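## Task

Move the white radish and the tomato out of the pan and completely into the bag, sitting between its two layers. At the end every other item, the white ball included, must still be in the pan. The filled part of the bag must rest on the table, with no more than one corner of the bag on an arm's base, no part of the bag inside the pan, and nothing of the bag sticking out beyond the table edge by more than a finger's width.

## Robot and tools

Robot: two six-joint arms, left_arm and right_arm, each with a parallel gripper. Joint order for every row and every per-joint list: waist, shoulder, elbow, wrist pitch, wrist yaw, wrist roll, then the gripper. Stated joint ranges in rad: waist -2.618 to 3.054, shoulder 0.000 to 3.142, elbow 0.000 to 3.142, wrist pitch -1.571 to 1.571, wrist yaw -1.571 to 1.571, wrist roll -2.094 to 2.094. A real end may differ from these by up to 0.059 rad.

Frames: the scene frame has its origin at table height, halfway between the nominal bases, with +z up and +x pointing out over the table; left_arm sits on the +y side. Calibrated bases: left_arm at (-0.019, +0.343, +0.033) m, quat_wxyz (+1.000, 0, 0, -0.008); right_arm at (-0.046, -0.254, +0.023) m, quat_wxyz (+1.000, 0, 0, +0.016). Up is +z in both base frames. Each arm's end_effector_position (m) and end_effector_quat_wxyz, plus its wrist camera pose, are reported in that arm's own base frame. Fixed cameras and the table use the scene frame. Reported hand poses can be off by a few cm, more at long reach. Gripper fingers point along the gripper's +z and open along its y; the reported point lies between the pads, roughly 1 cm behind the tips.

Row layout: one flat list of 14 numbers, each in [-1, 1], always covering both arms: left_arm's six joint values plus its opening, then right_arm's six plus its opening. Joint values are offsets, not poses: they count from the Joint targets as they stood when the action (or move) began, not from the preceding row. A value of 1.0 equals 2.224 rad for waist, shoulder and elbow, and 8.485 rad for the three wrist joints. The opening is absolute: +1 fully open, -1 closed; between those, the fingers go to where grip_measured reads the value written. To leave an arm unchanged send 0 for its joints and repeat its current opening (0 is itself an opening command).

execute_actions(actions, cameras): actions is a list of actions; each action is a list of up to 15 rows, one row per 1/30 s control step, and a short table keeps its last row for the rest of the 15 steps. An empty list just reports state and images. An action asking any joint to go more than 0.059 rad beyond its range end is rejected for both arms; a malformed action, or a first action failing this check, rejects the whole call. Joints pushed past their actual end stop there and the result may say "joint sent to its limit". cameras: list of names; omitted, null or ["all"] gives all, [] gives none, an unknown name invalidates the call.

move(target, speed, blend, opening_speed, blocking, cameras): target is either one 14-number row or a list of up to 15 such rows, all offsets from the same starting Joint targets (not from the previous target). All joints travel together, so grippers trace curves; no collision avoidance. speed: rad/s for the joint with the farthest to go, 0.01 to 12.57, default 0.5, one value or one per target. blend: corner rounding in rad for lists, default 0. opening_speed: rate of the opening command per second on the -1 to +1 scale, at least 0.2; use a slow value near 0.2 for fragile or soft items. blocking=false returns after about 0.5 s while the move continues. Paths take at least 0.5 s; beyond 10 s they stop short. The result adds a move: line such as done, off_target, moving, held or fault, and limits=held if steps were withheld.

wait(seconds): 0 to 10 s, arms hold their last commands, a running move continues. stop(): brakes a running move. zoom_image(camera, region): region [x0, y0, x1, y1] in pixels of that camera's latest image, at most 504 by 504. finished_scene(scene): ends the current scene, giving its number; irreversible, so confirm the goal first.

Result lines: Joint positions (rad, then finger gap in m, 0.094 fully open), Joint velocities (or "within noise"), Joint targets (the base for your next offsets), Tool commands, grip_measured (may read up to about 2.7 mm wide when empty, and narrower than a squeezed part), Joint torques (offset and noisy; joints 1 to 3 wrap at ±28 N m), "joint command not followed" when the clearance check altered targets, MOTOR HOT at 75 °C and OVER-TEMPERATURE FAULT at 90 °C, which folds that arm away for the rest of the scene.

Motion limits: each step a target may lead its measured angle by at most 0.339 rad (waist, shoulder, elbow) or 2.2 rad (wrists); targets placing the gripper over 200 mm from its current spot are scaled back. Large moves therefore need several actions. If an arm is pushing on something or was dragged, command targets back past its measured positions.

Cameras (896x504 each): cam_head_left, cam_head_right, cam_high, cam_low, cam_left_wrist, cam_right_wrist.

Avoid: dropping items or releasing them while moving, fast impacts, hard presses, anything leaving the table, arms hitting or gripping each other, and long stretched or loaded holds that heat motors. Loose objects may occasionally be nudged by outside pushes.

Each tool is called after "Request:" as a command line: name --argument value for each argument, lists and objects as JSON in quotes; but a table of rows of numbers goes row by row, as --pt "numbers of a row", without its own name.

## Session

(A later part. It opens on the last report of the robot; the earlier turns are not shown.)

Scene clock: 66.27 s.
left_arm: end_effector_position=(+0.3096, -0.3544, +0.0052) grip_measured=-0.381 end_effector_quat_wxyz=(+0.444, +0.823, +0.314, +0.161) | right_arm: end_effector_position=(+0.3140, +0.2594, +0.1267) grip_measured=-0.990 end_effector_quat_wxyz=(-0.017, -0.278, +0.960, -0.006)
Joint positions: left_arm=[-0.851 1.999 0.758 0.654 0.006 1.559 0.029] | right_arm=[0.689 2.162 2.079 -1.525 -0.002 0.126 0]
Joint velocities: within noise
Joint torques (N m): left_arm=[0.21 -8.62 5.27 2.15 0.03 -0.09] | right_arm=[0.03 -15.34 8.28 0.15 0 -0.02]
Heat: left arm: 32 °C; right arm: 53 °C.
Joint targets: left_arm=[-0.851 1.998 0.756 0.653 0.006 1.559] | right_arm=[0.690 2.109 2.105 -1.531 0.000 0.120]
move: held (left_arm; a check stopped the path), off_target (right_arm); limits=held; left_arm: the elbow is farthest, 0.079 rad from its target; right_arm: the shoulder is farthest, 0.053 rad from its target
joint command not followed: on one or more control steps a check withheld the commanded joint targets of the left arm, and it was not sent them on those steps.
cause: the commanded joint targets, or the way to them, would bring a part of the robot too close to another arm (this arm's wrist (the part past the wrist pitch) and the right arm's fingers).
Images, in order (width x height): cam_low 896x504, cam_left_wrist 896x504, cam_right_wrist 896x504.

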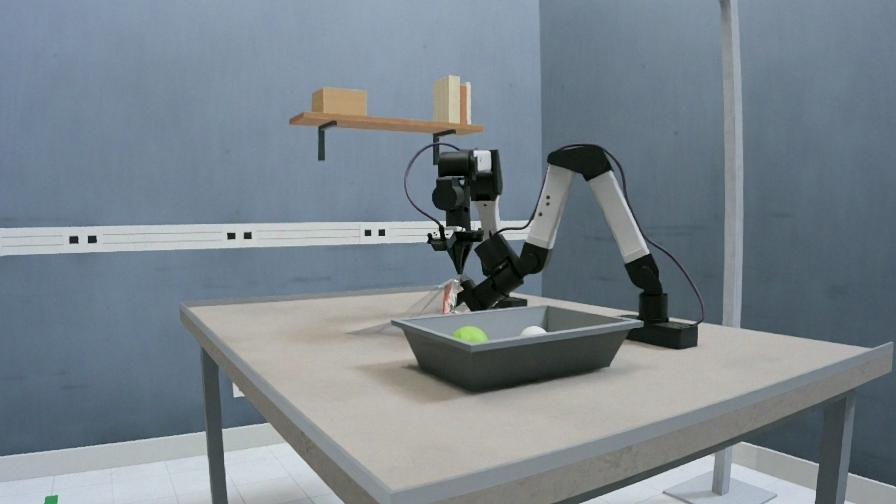

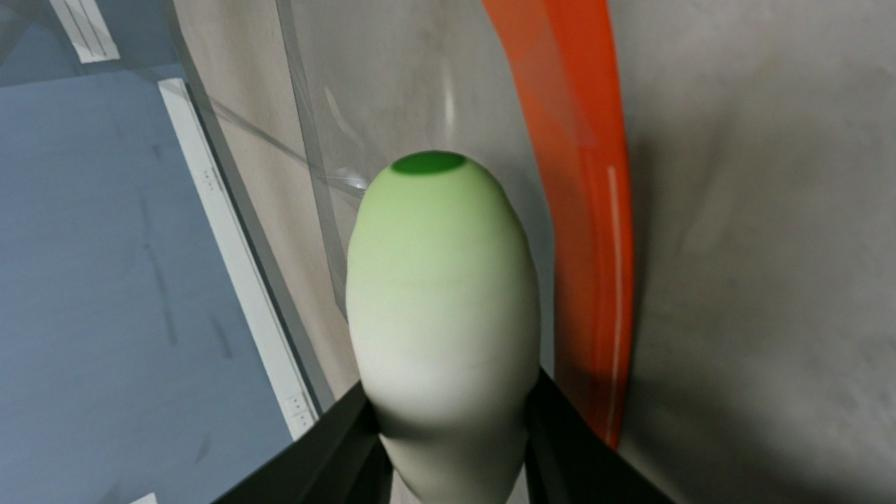

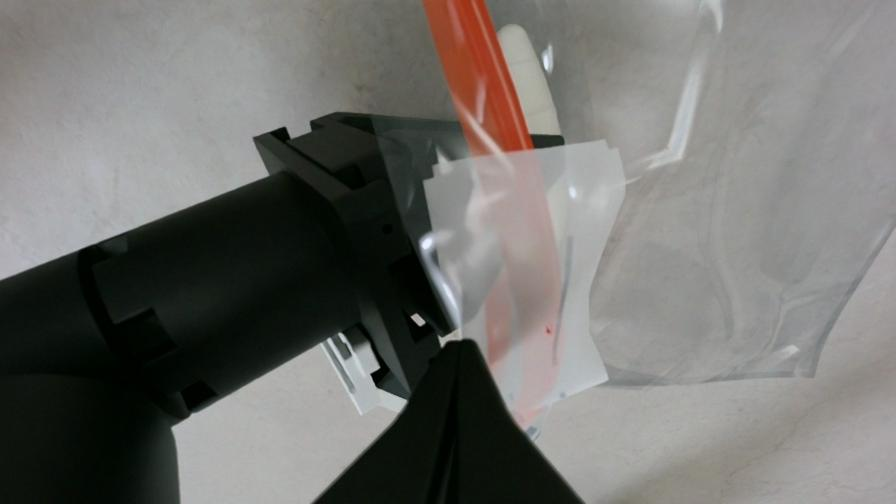

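Request:
move --target '[0,0.0337,-0.0045,0.01,0,0,-0.5,0,0,0,0,0,0,-1]' --speed 0.15 --cameras '["cam_right_wrist"]'

Request:
move --target '[0,0,0,0,0,0,-0.05,0,0,0,0,0,0,-1]' --opening_speed 0.3 --cameras '["cam_right_wrist","cam_left_wrist"]'

Scene clock: 67.57 s.
left_arm: end_effector_position=(+0.3126, -0.3578, -0.0028) grip_measured=-0.381 end_effector_quat_wxyz=(+0.454, +0.818, +0.312, +0.165) | right_arm: end_effector_position=(+0.3140, +0.2594, +0.1267) grip_measured=-0.990 end_effector_quat_wxyz=(-0.017, -0.278, +0.960, -0.006)
Joint positions: left_arm=[-0.851 2.053 0.758 0.733 0.006 1.559 0.029] | right_arm=[0.689 2.162 2.079 -1.525 -0.002 0.126 0]
Joint velocities: within noise
Joint torques (N m): left_arm=[0.18 -7.28 4 2.21 0.04 -0.1] | right_arm=[0.05 -15.34 8.29 0.15 0.01 -0.02]
Heat: left arm: 32 °C; right arm: 53 °C.
Joint targets: left_arm=[-0.851 2.073 0.746 0.738 0.006 1.559] | right_arm=[0.690 2.109 2.105 -1.530 0.000 0.120]
move: off_target (right_arm); right_arm: the shoulder is farthest, 0.053 rad from its target
Images, in order (width x height): cam_right_wrist 896x504.

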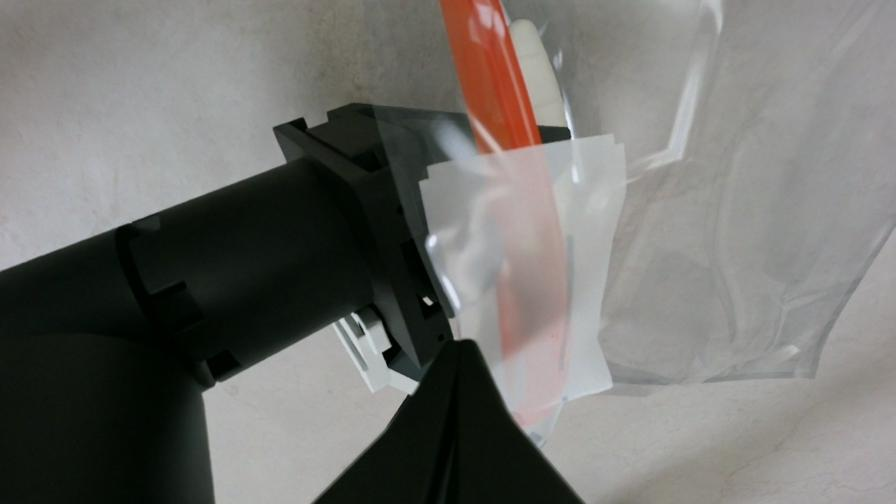

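Scene clock: 69.27 s.
left_arm: end_effector_position=(+0.3148, -0.3602, +0.0025) grip_measured=-0.052 end_effector_quat_wxyz=(+0.465, +0.812, +0.310, +0.169) | right_arm: end_effector_position=(+0.3140, +0.2594, +0.1267) grip_measured=-0.990 end_effector_quat_wxyz=(-0.017, -0.278, +0.960, -0.006)
Joint positions: left_arm=[-0.851 2.053 0.758 0.759 0.006 1.559 0.045] | right_arm=[0.689 2.162 2.079 -1.525 -0.002 0.126 0]
Joint velocities: within noise
Joint torques (N m): left_arm=[0.23 -7.28 4.01 2 0.04 -0.1] | right_arm=[0.05 -15.34 8.28 0.15 0 -0.02]
Heat: left arm: 32 °C; right arm: 53 °C.
Joint targets: left_arm=[-0.851 2.073 0.746 0.738 0.006 1.559] | right_arm=[0.690 2.109 2.105 -1.530 0.000 0.120]
move: off_target (right_arm); right_arm: the shoulder is farthest, 0.053 rad from its target
Images, in order (width x height): cam_left_wrist 896x504, cam_right_wrist 896x504.

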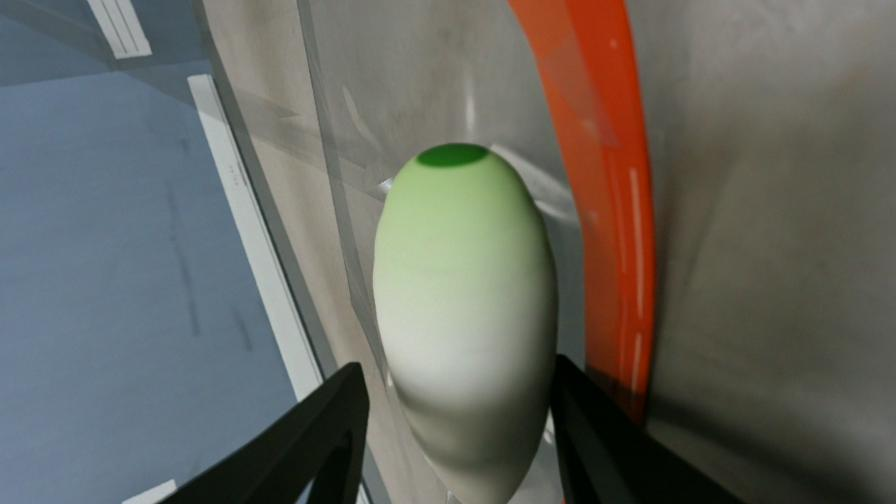

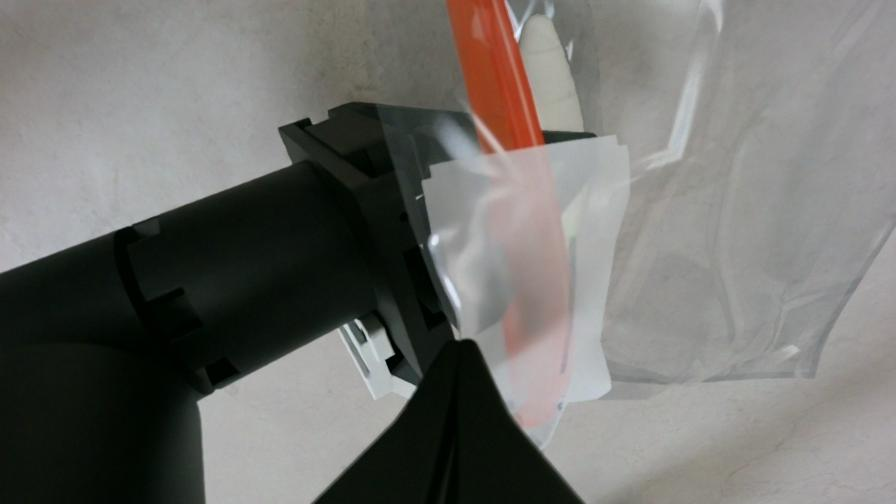

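Request:
move --pt "0 -0.1286 -0.1187 -0.0051 0 0 -0.05 0 0 0 0 0 0 -1" --pt "0 -0.2473 -0.2599 0.0008 0 0 -0.05 0 0 0 0 0 0 -1" --speed 0.25 --blend 0.1 --cameras '["cam_low","cam_right_wrist","cam_left_wrist","cam_high"]'

Scene clock: 73.20 s.
left_arm: end_effector_position=(+0.2106, -0.2415, +0.0062) grip_measured=-0.052 end_effector_quat_wxyz=(+0.428, +0.832, +0.318, +0.155) | right_arm: end_effector_position=(+0.3140, +0.2594, +0.1267) grip_measured=-0.990 end_effector_quat_wxyz=(-0.017, -0.278, +0.960, -0.006)
Joint positions: left_arm=[-0.851 1.54 0.176 0.739 0.006 1.559 0.045] | right_arm=[0.689 2.162 2.079 -1.525 -0.002 0.126 0]
Joint velocities: within noise
Joint torques (N m): left_arm=[0.2 -5.23 3.93 2.18 0.05 -0.1] | right_arm=[0.05 -15.35 8.28 0.15 0 -0.02]
Heat: left arm: 32 °C; right arm: 52 °C.
Joint targets: left_arm=[-0.851 1.523 0.168 0.745 0.006 1.559] | right_arm=[0.690 2.109 2.105 -1.530 0.000 0.120]
move: off_target (right_arm); right_arm: the shoulder is farthest, 0.053 rad from its target
Images, in order (width x height): cam_high 896x504, cam_low 896x504, cam_left_wrist 896x504, cam_right_wrist 896x504.

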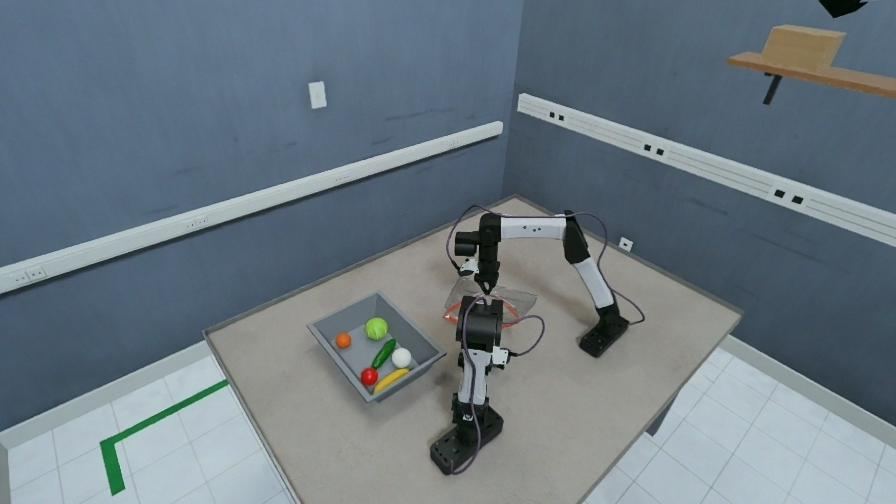

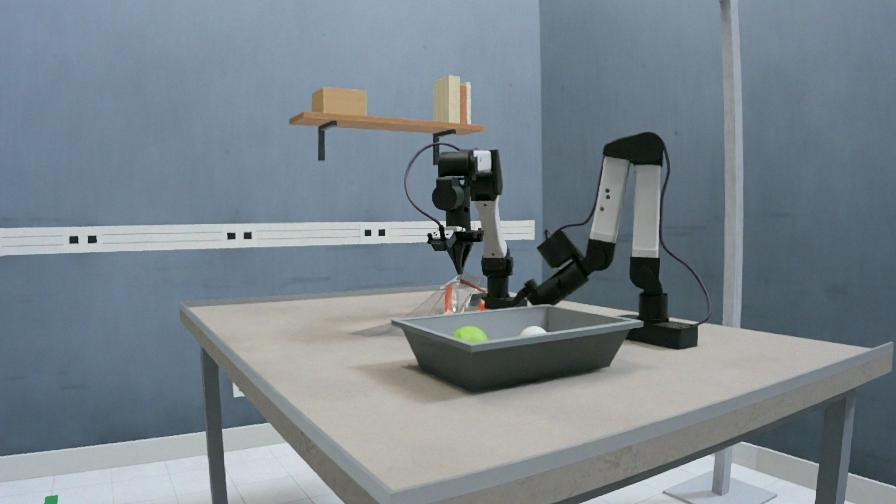

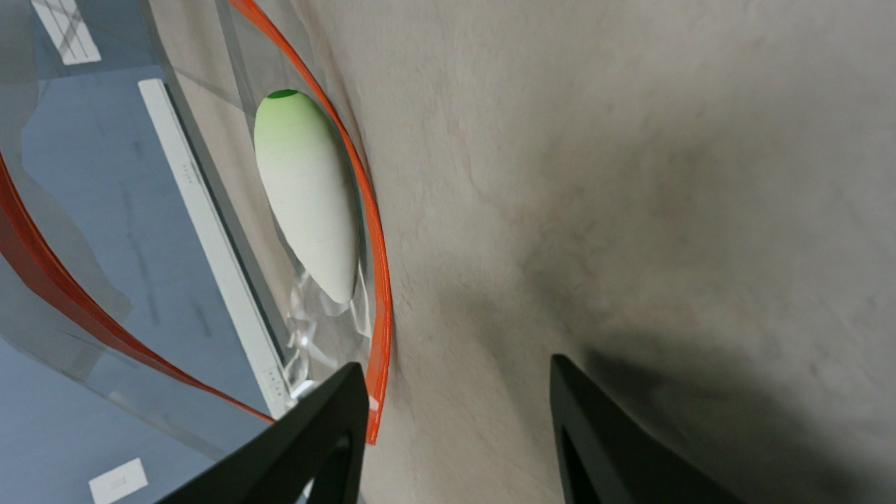

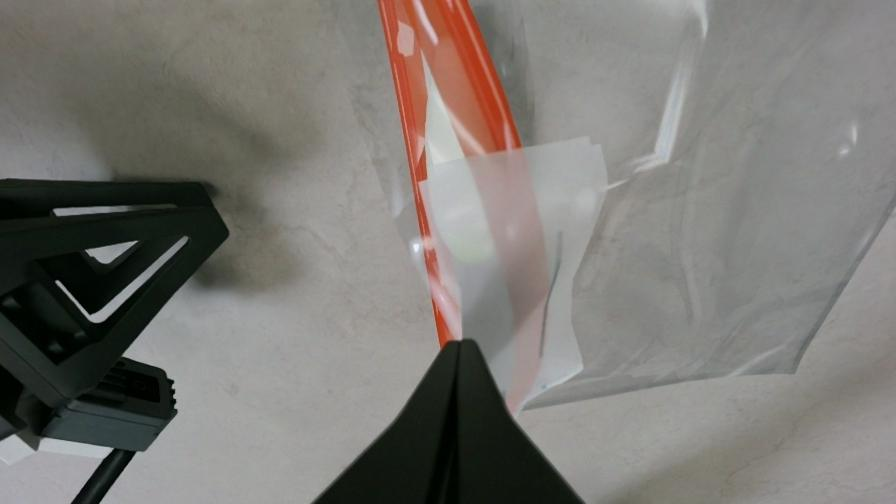

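Request:
move --pt "0.018 0.1187 0.1412 -0.0059 0 0 -1 0 0 0 0 0 0 -1" --pt "0.018 0.2473 0.2599 -0.0008 0 0 -1 0 0 0 0 0 0 -1" --speed 0.2 --blend 0.05 --cameras '["cam_right_wrist","cam_left_wrist"]'

Scene clock: 77.07 s.
left_arm: end_effector_position=(+0.3170, -0.3394, -0.0135) grip_measured=-0.985 end_effector_quat_wxyz=(+0.438, +0.820, +0.329, +0.168) | right_arm: end_effector_position=(+0.3140, +0.2594, +0.1267) grip_measured=-0.990 end_effector_quat_wxyz=(-0.017, -0.278, +0.960, -0.006)
Joint positions: left_arm=[-0.817 2.055 0.729 0.731 0.006 1.559 0.001] | right_arm=[0.689 2.162 2.079 -1.525 -0.002 0.126 0]
Joint velocities: within noise
Joint torques (N m): left_arm=[0.75 -7.24 6.61 2.19 0.05 -0.1] | right_arm=[0.06 -15.32 8.31 0.15 0 -0.02]
Heat: left arm: 33 °C; right arm: 52 °C.
Joint targets: left_arm=[-0.810 2.073 0.746 0.738 0.006 1.559] | right_arm=[0.690 2.109 2.105 -1.530 0.000 0.120]
move: off_target (right_arm); right_arm: the shoulder is farthest, 0.053 rad from its target
Images, in order (width x height): cam_left_wrist 896x504, cam_right_wrist 896x504.

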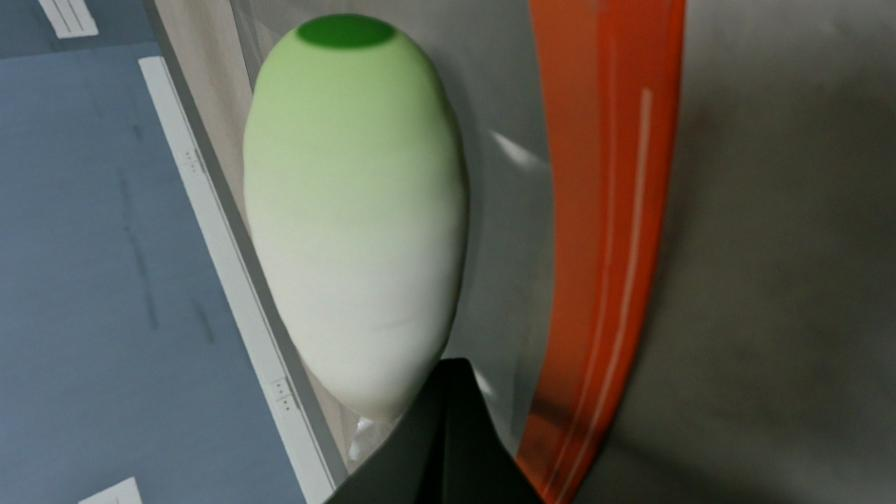

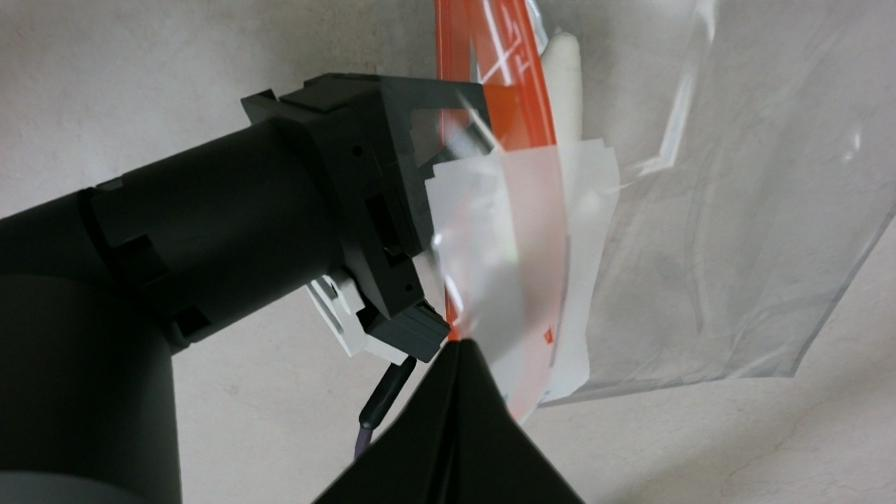

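Request:
move --target '[0,0.0225,0.05,-0.006,0,0,-1,0,0,0,0,0,0,-1]' --speed 0.2 --cameras '["cam_right_wrist"]'

Request:
move --pt "0 -0.151 -0.17 0.001 0 0 -1 0 0 0 0 0 0 -1" --pt "0 -0.269 -0.309 0.0069 0 0 -1 0 0 0 0 0 0 -1" --speed 0.3 --blend 0.05 --cameras '["cam_right_wrist","cam_left_wrist"]'

Scene clock: 78.10 s.
left_arm: end_effector_position=(+0.3319, -0.3553, -0.0037) grip_measured=-0.985 end_effector_quat_wxyz=(+0.455, +0.811, +0.325, +0.174) | right_arm: end_effector_position=(+0.3140, +0.2594, +0.1267) grip_measured=-0.990 end_effector_quat_wxyz=(-0.017, -0.278, +0.960, -0.006)
Joint positions: left_arm=[-0.817 2.085 0.803 0.728 0.006 1.559 0.001] | right_arm=[0.689 2.162 2.079 -1.525 -0.002 0.126 0]
Joint velocities: within noise
Joint torques (N m): left_arm=[0.24 -9.18 5.07 2.19 0.05 -0.09] | right_arm=[0.05 -15.34 8.28 0.16 0 -0.02]
Heat: left arm: 33 °C; right arm: 52 °C.
Joint targets: left_arm=[-0.817 2.084 0.801 0.727 0.006 1.559] | right_arm=[0.690 2.109 2.105 -1.530 0.000 0.120]
move: held (left_arm; a check stopped the path), off_target (right_arm); limits=held; left_arm: the elbow is farthest, 0.055 rad from its target; right_arm: the shoulder is farthest, 0.053 rad from its target
joint command not followed: on one or more control steps a check withheld the commanded joint targets of the left arm, and it was not sent them on those steps.
cause: the commanded joint targets, or the way to them, would bring a part of the robot too close to another arm (this arm's wrist (the part past the wrist pitch) and the right arm's fingers).
Images, in order (width x height): cam_right_wrist 896x504.

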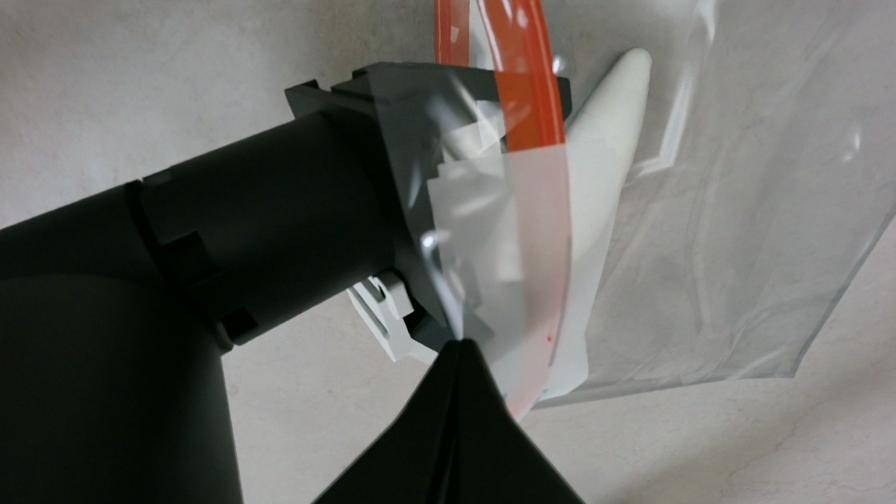

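Scene clock: 80.93 s.
left_arm: end_effector_position=(+0.2114, -0.2268, +0.0088) grip_measured=-0.985 end_effector_quat_wxyz=(+0.436, +0.821, +0.329, +0.166) | right_arm: end_effector_position=(+0.3140, +0.2594, +0.1267) grip_measured=-0.990 end_effector_quat_wxyz=(-0.017, -0.278, +0.960, -0.006)
Joint positions: left_arm=[-0.817 1.502 0.122 0.78 0.006 1.559 0.001] | right_arm=[0.689 2.162 2.079 -1.525 -0.002 0.126 0]
Joint velocities: within noise
Joint torques (N m): left_arm=[0.23 -4.74 3.92 2.21 0.04 -0.1] | right_arm=[0.06 -15.32 8.29 0.15 0 -0.02]
Heat: left arm: 33 °C; right arm: 52 °C.
Joint targets: left_arm=[-0.817 1.486 0.114 0.785 0.006 1.559] | right_arm=[0.690 2.109 2.105 -1.530 0.000 0.120]
move: off_target (right_arm); right_arm: the shoulder is farthest, 0.053 rad from its target
Images, in order (width x height): cam_left_wrist 896x504, cam_right_wrist 896x504.

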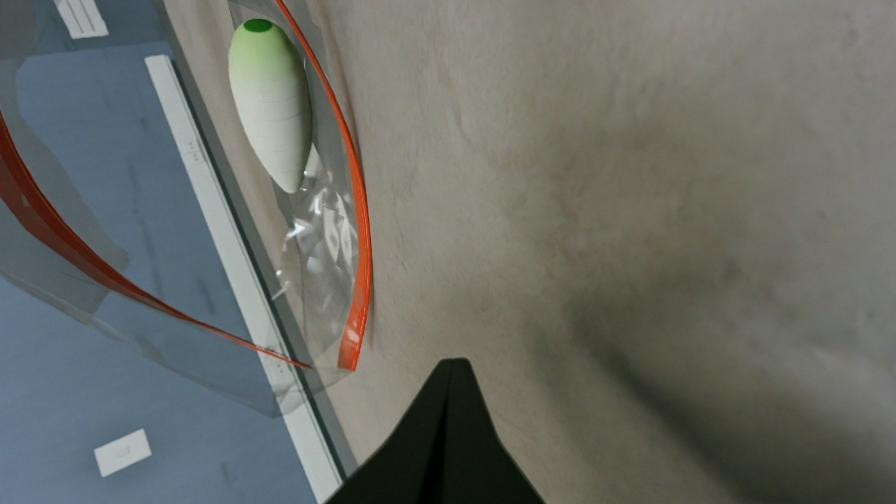

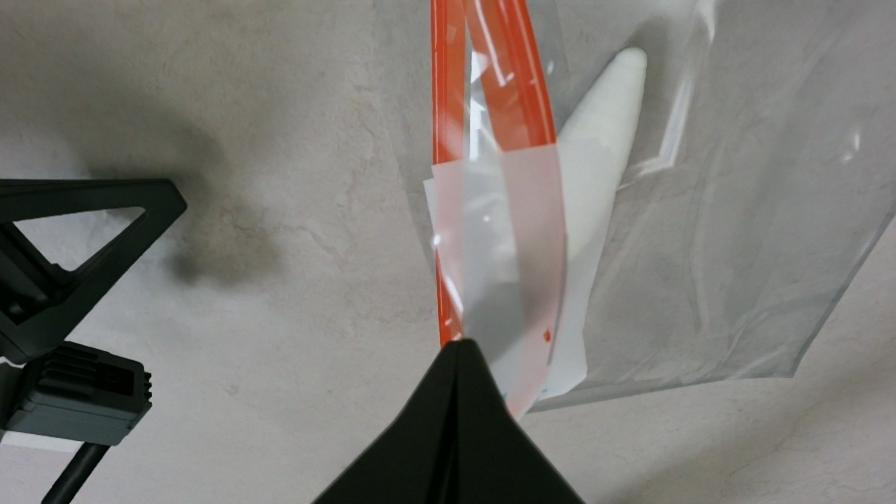

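Request:
move --pt "0 -0.2828 0.2761 -0.1492 0 0 -1 0 0 0 0 0 0 -1" --pt "0.4901 -0.2828 0.2761 -0.1492 0 -0.1516 -1 0 0 0 0 0 0 -1" --pt "0.4901 0.125 0.6043 -0.2416 0 -0.1516 0.4 0 0 0 0 0 0 -1" --speed 0.9 --blend 0.1 --cameras '["cam_left_wrist","cam_head_left"]'

Scene clock: 86.93 s.
left_arm: end_effector_position=(+0.3086, +0.0832, +0.1076) grip_measured=+0.398 end_effector_quat_wxyz=(+0.001, +0.009, +1.000, -0.003) | right_arm: end_effector_position=(+0.3140, +0.2594, +0.1267) grip_measured=-0.990 end_effector_quat_wxyz=(-0.017, -0.278, +0.960, -0.006)
Joint positions: left_arm=[0.266 1.754 1.437 -1.253 0.006 0.284 0.066] | right_arm=[0.689 2.162 2.079 -1.525 -0.002 0.126 0]
Joint velocities: within noise
Joint torques (N m): left_arm=[0.72 -7.01 9.02 0.28 0.03 -0.15] | right_arm=[0.05 -15.32 8.31 0.15 0 -0.02]
Heat: left arm: 33 °C; right arm: 52 °C.
Joint targets: left_arm=[0.273 1.764 1.458 -1.265 0.006 0.272] | right_arm=[0.690 2.109 2.105 -1.530 0.000 0.120]
move: off_target (right_arm); right_arm: the shoulder is farthest, 0.053 rad from its target
Images, in order (width x height): cam_head_left 896x504, cam_left_wrist 896x504.

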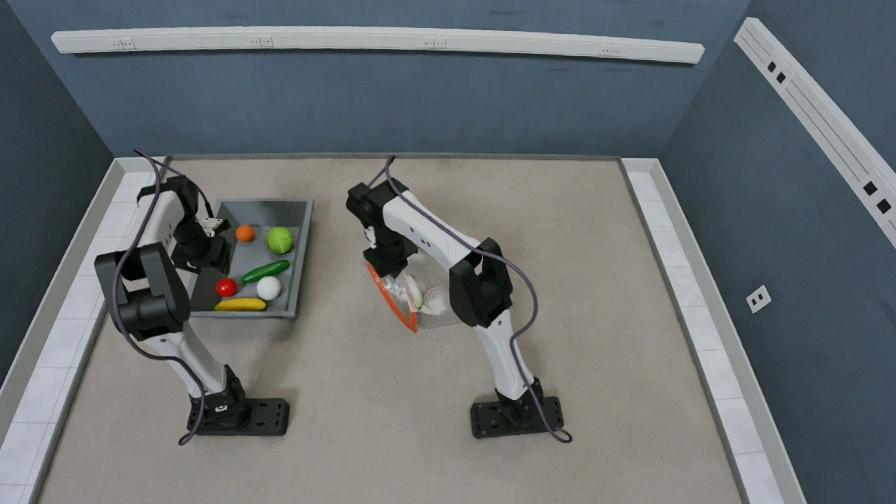

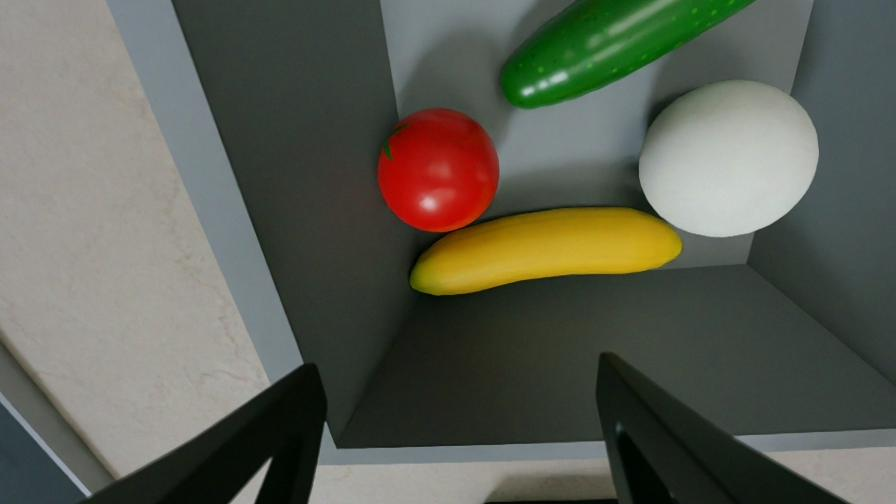

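Request:
move --pt "0.0054 0.05 -0.084 0.0353 0 0 0.32 0 0 0 0 0 0 -1" --pt "0.0054 0.0674 -0.112 0.047 0 0 0.32 0 0 0 0 0 0 -1" --speed '[0.4,0.12]' --cameras '["cam_left_wrist"]'

Scene clock: 89.40 s.
left_arm: end_effector_position=(+0.3226, +0.0912, +0.0113) grip_measured=+0.322 end_effector_quat_wxyz=(+0.005, +0.003, +1.000, -0.001) | right_arm: end_effector_position=(+0.3140, +0.2594, +0.1267) grip_measured=-0.990 end_effector_quat_wxyz=(-0.017, -0.278, +0.960, -0.006)
Joint positions: left_arm=[0.278 1.896 1.22 -0.885 0.006 0.284 0.062] | right_arm=[0.689 2.162 2.079 -1.525 -0.002 0.126 0]
Joint velocities: within noise
Joint torques (N m): left_arm=[0.66 -7.08 5.3 0.63 0.03 -0.13] | right_arm=[0.03 -15.32 8.29 0.15 0 -0.02]
Heat: left arm: 32 °C; right arm: 53 °C.
Joint targets: left_arm=[0.285 1.914 1.209 -0.866 0.006 0.272] | right_arm=[0.690 2.109 2.105 -1.530 0.000 0.120]
move: off_target (right_arm); right_arm: the shoulder is farthest, 0.053 rad from its target
Images, in order (width x height): cam_left_wrist 896x504.

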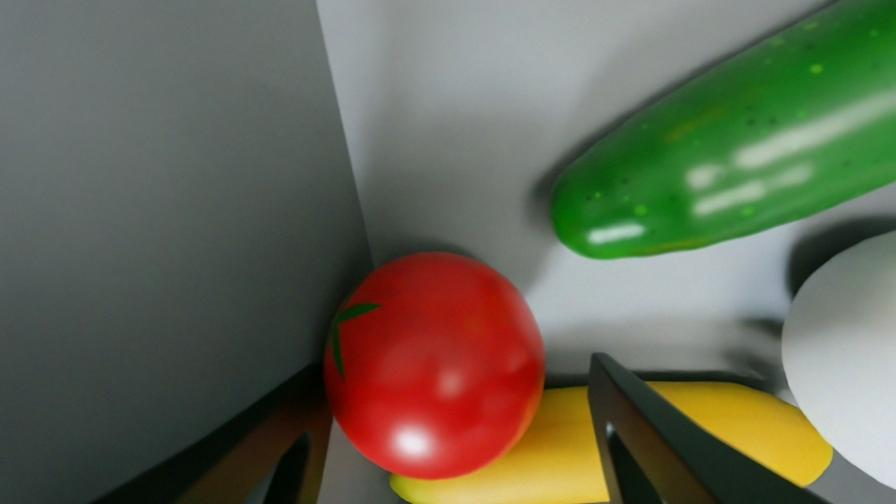

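Request:
move --target '[0,0.0211,0,0.0057,0,0,0.32,0,0,0,0,0,0,-1]' --speed 0.1 --cameras '["cam_left_wrist"]'

Scene clock: 90.63 s.
left_arm: end_effector_position=(+0.3283, +0.0923, -0.0028) grip_measured=+0.321 end_effector_quat_wxyz=(+0.005, +0.003, +1.000, -0.003) | right_arm: end_effector_position=(+0.3140, +0.2594, +0.1267) grip_measured=-0.990 end_effector_quat_wxyz=(-0.017, -0.278, +0.960, -0.006)
Joint positions: left_arm=[0.278 1.94 1.22 -0.842 0.008 0.284 0.062] | right_arm=[0.689 2.162 2.079 -1.525 -0.002 0.126 0]
Joint velocities: within noise
Joint torques (N m): left_arm=[0.72 -7.17 5.19 0.7 0.01 -0.14] | right_arm=[0.03 -15.32 8.31 0.15 0.01 -0.02]
Heat: left arm: 32 °C; right arm: 53 °C.
Joint targets: left_arm=[0.285 1.961 1.209 -0.817 0.006 0.272] | right_arm=[0.690 2.109 2.105 -1.530 0.000 0.120]
move: off_target (right_arm); right_arm: the shoulder is farthest, 0.053 rad from its target
Images, in order (width x height): cam_left_wrist 896x504.

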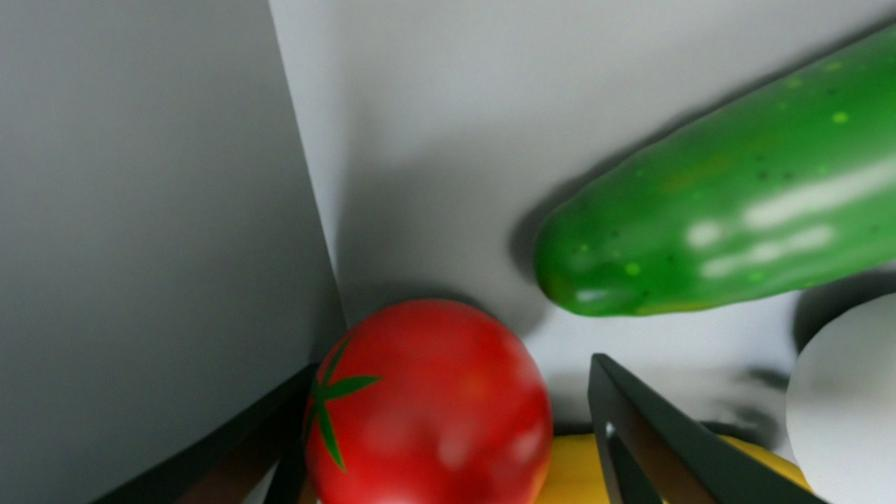

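Request:
move --target '[0,-0.0117,-0.0171,0.0012,0,0,0.32,0,0,0,0,0,0,-1]' --speed 0.1 --cameras '[]'

Request:
move --target '[0,0,0,0,0,0,-0.1,0,0,0,0,0,0,-1]' --opening_speed 0.4 --cameras '["cam_left_wrist"]'

Scene clock: 91.80 s.
left_arm: end_effector_position=(+0.3202, +0.0892, -0.0110) grip_measured=+0.321 end_effector_quat_wxyz=(-0.002, +0.003, +1.000, -0.007) | right_arm: end_effector_position=(+0.3140, +0.2594, +0.1267) grip_measured=-0.990 end_effector_quat_wxyz=(-0.017, -0.278, +0.960, -0.006)
Joint positions: left_arm=[0.278 1.94 1.183 -0.822 0.013 0.284 0.062] | right_arm=[0.689 2.162 2.079 -1.525 -0.002 0.126 0]
Joint velocities: within noise
Joint torques (N m): left_arm=[0.72 -9.06 4.92 0.54 -0.03 -0.15] | right_arm=[0.06 -15.34 8.31 0.16 0 -0.02]
Heat: left arm: 32 °C; right arm: 53 °C.
Joint targets: left_arm=[0.285 1.935 1.171 -0.807 0.006 0.272] | right_arm=[0.690 2.109 2.105 -1.530 0.000 0.120]
move: off_target (right_arm); right_arm: the shoulder is farthest, 0.053 rad from its target
No camera images: "cameras" was empty.

Scene clock: 93.13 s.
left_arm: end_effector_position=(+0.3212, +0.0895, -0.0110) grip_measured=-0.048 end_effector_quat_wxyz=(+0.000, +0.003, +1.000, -0.007) | right_arm: end_effector_position=(+0.3140, +0.2594, +0.1267) grip_measured=-0.990 end_effector_quat_wxyz=(-0.017, -0.278, +0.960, -0.006)
Joint positions: left_arm=[0.278 1.94 1.183 -0.818 0.013 0.284 0.045] | right_arm=[0.689 2.162 2.079 -1.525 -0.002 0.126 0]
Joint velocities: within noise
Joint torques (N m): left_arm=[0.7 -9.1 4.93 0.5 -0.03 -0.15] | right_arm=[0.05 -15.34 8.29 0.16 0 -0.02]
Heat: left arm: 31 °C; right arm: 53 °C.
Joint targets: left_arm=[0.285 1.935 1.171 -0.808 0.006 0.272] | right_arm=[0.690 2.109 2.105 -1.530 0.000 0.120]
move: off_target (right_arm); right_arm: the shoulder is farthest, 0.053 rad from its target
Images, in order (width x height): cam_left_wrist 896x504.

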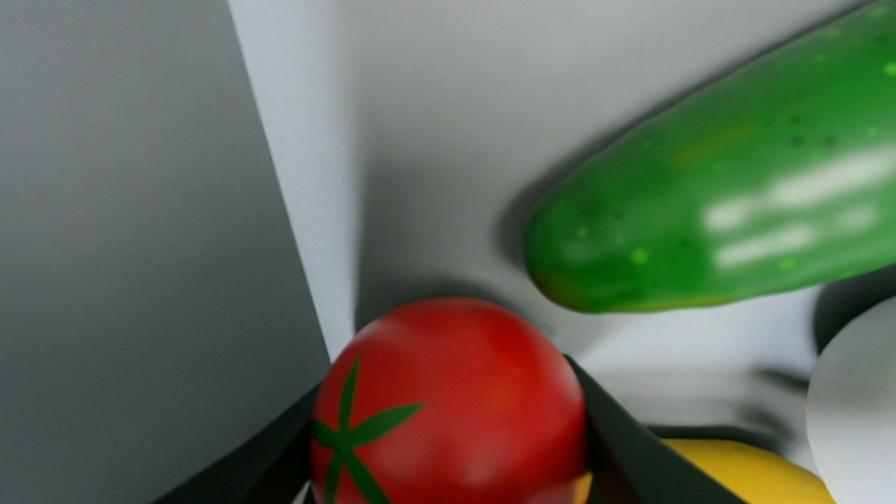

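Request:
move --target '[0,-0.0769,0.129,-0.0539,0,0,-0.14,0,0,0,0,0,0,-1]' --speed 0.25 --cameras '["cam_left_wrist","cam_high"]'

Request:
zoom_image --camera "cam_high" --region '[300, 230, 560, 420]'

Scene clock: 95.90 s.
left_arm: end_effector_position=(+0.3084, +0.0858, +0.0985) grip_measured=-0.053 end_effector_quat_wxyz=(-0.013, +0.003, +1.000, -0.010) | right_arm: end_effector_position=(+0.3140, +0.2594, +0.1267) grip_measured=-0.990 end_effector_quat_wxyz=(-0.017, -0.278, +0.960, -0.006)
Joint positions: left_arm=[0.278 1.787 1.439 -1.253 0.013 0.284 0.044] | right_arm=[0.689 2.162 2.079 -1.525 -0.002 0.126 0]
Joint velocities: within noise
Joint torques (N m): left_arm=[0.72 -9.78 8.66 0.22 -0.03 -0.14] | right_arm=[0.05 -15.34 8.31 0.16 0 -0.02]
Heat: left arm: 31 °C; right arm: 53 °C.
Joint targets: left_arm=[0.285 1.764 1.458 -1.265 0.006 0.272] | right_arm=[0.690 2.109 2.105 -1.530 0.000 0.120]
move: off_target (right_arm); right_arm: the shoulder is farthest, 0.053 rad from its target
Images, in order (width x height): cam_high 896x504, cam_left_wrist 896x504.

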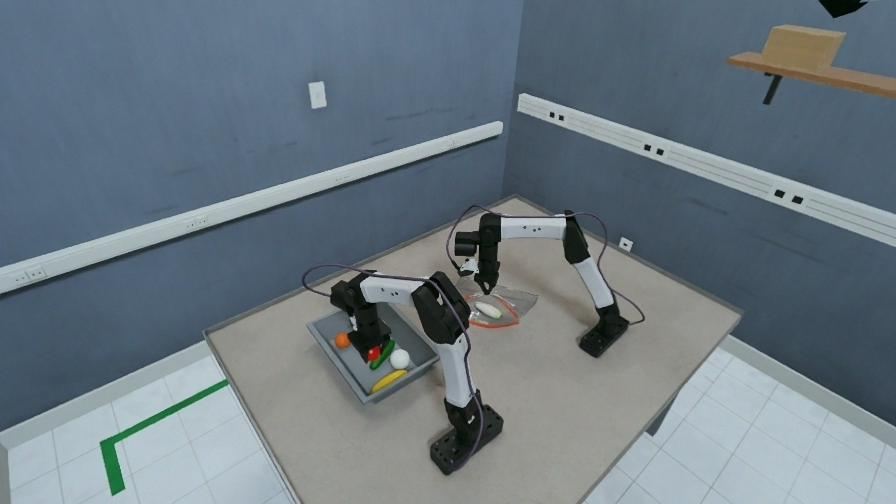

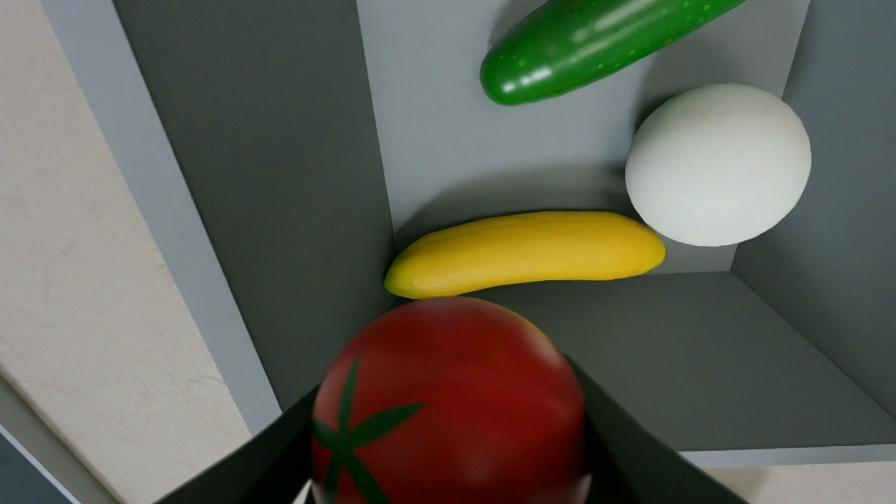

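Scaled by 1.938 from the camera's 896x504 image, which has a finer 1280x720 frame.

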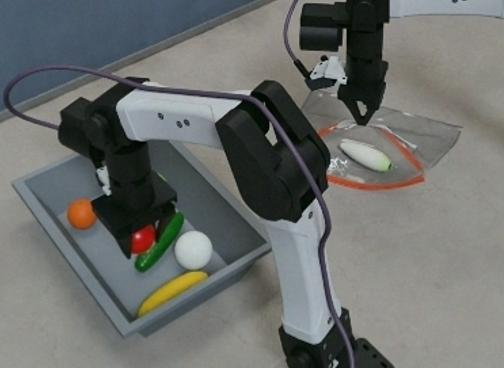

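Request:
move --pt "0 -0.4078 -0.3282 0.0924 0 0 -0.14 0 0 0 0 0 0 -1" --pt "-0.4969 -0.4078 -0.3282 0.0924 0 0.153 -0.14 0 0 0 0 0 0 -1" --pt "-0.4969 -0.125 -0.6043 0.2416 0 0.153 -0.14 0 0 0 0 0 0 -1" --speed 0.7 --blend 0.05 --cameras '["cam_left_wrist","cam_right_wrist","cam_head_left","cam_low"]'

Request:
zoom_image --camera "cam_head_left" --region '[300, 220, 480, 370]'

Scene clock: 102.17 s.
left_arm: end_effector_position=(+0.2125, -0.2278, +0.0148) grip_measured=-0.053 end_effector_quat_wxyz=(+0.444, +0.817, +0.328, +0.169) | right_arm: end_effector_position=(+0.3140, +0.2594, +0.1267) grip_measured=-0.990 end_effector_quat_wxyz=(-0.017, -0.278, +0.960, -0.006)
Joint positions: left_arm=[-0.814 1.477 0.12 0.777 0.011 1.559 0.044] | right_arm=[0.689 2.162 2.079 -1.525 -0.002 0.126 0]
Joint velocities: within noise
Joint torques (N m): left_arm=[-0.25 -2.77 4.18 2.24 0.01 0.01] | right_arm=[0.06 -15.34 8.31 0.15 0 -0.02]
Heat: left arm: 32 °C; right arm: 53 °C.
Joint targets: left_arm=[-0.821 1.486 0.113 0.785 0.006 1.570] | right_arm=[0.690 2.109 2.105 -1.530 0.000 0.120]
move: off_target (right_arm); right_arm: the shoulder is farthest, 0.053 rad from its target
Images, in order (width x height): cam_head_left 896x504, cam_low 896x504, cam_left_wrist 896x504, cam_right_wrist 896x504.

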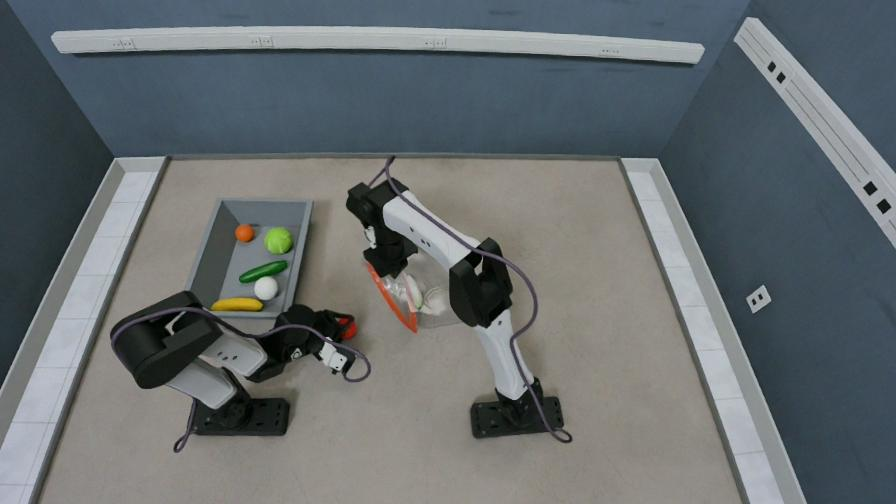

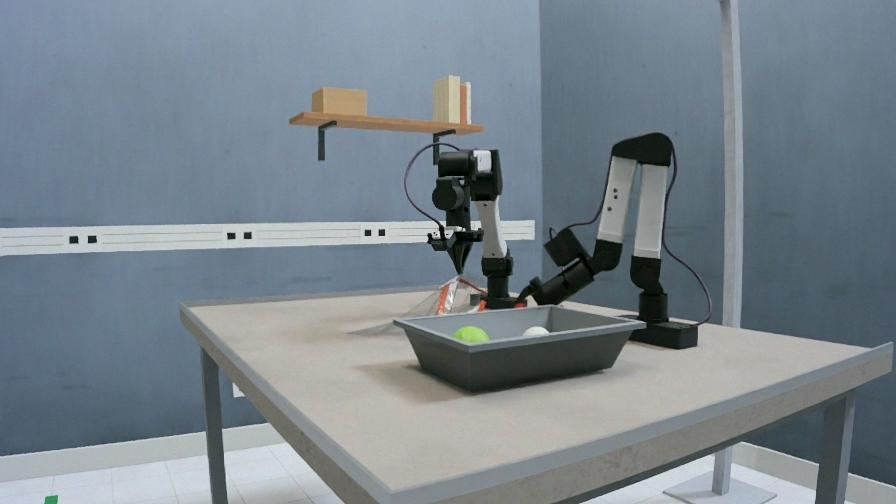

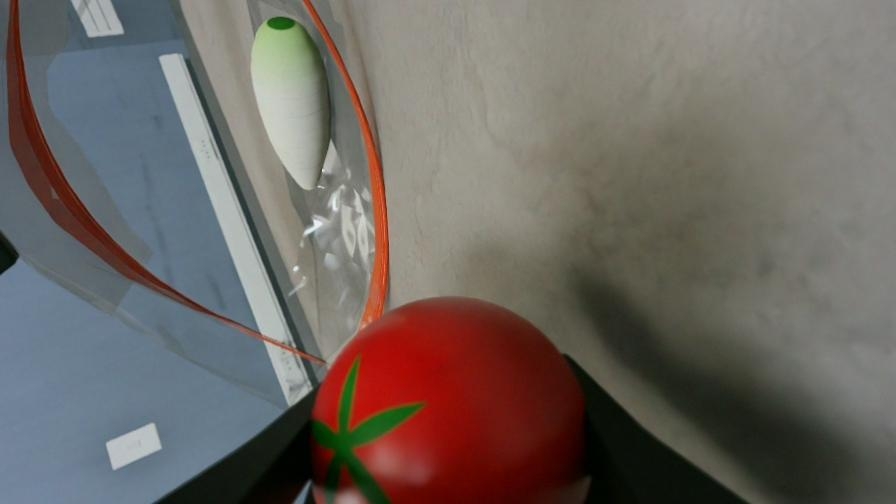

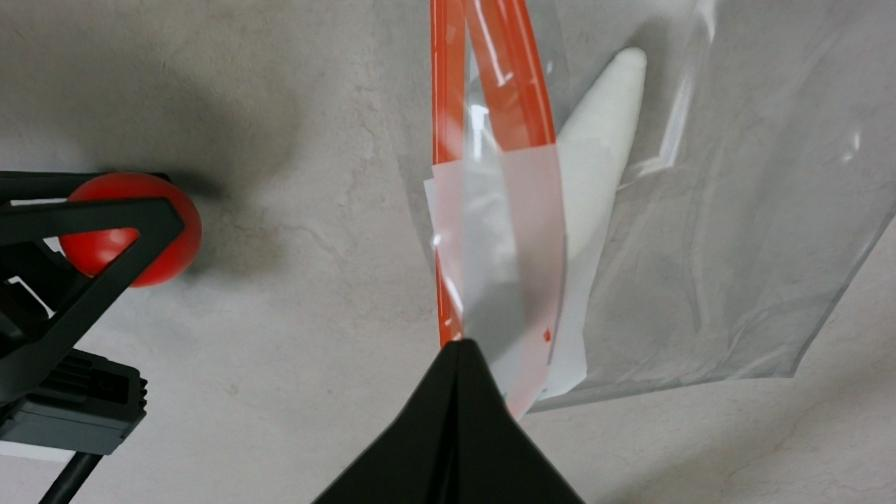

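Scaled by 2.800 from the camera's 896x504 image, which has a finer 1280x720 frame.

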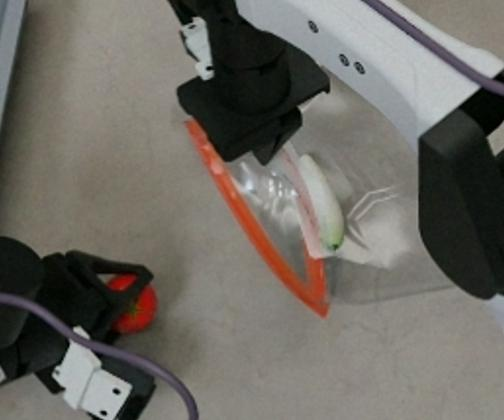

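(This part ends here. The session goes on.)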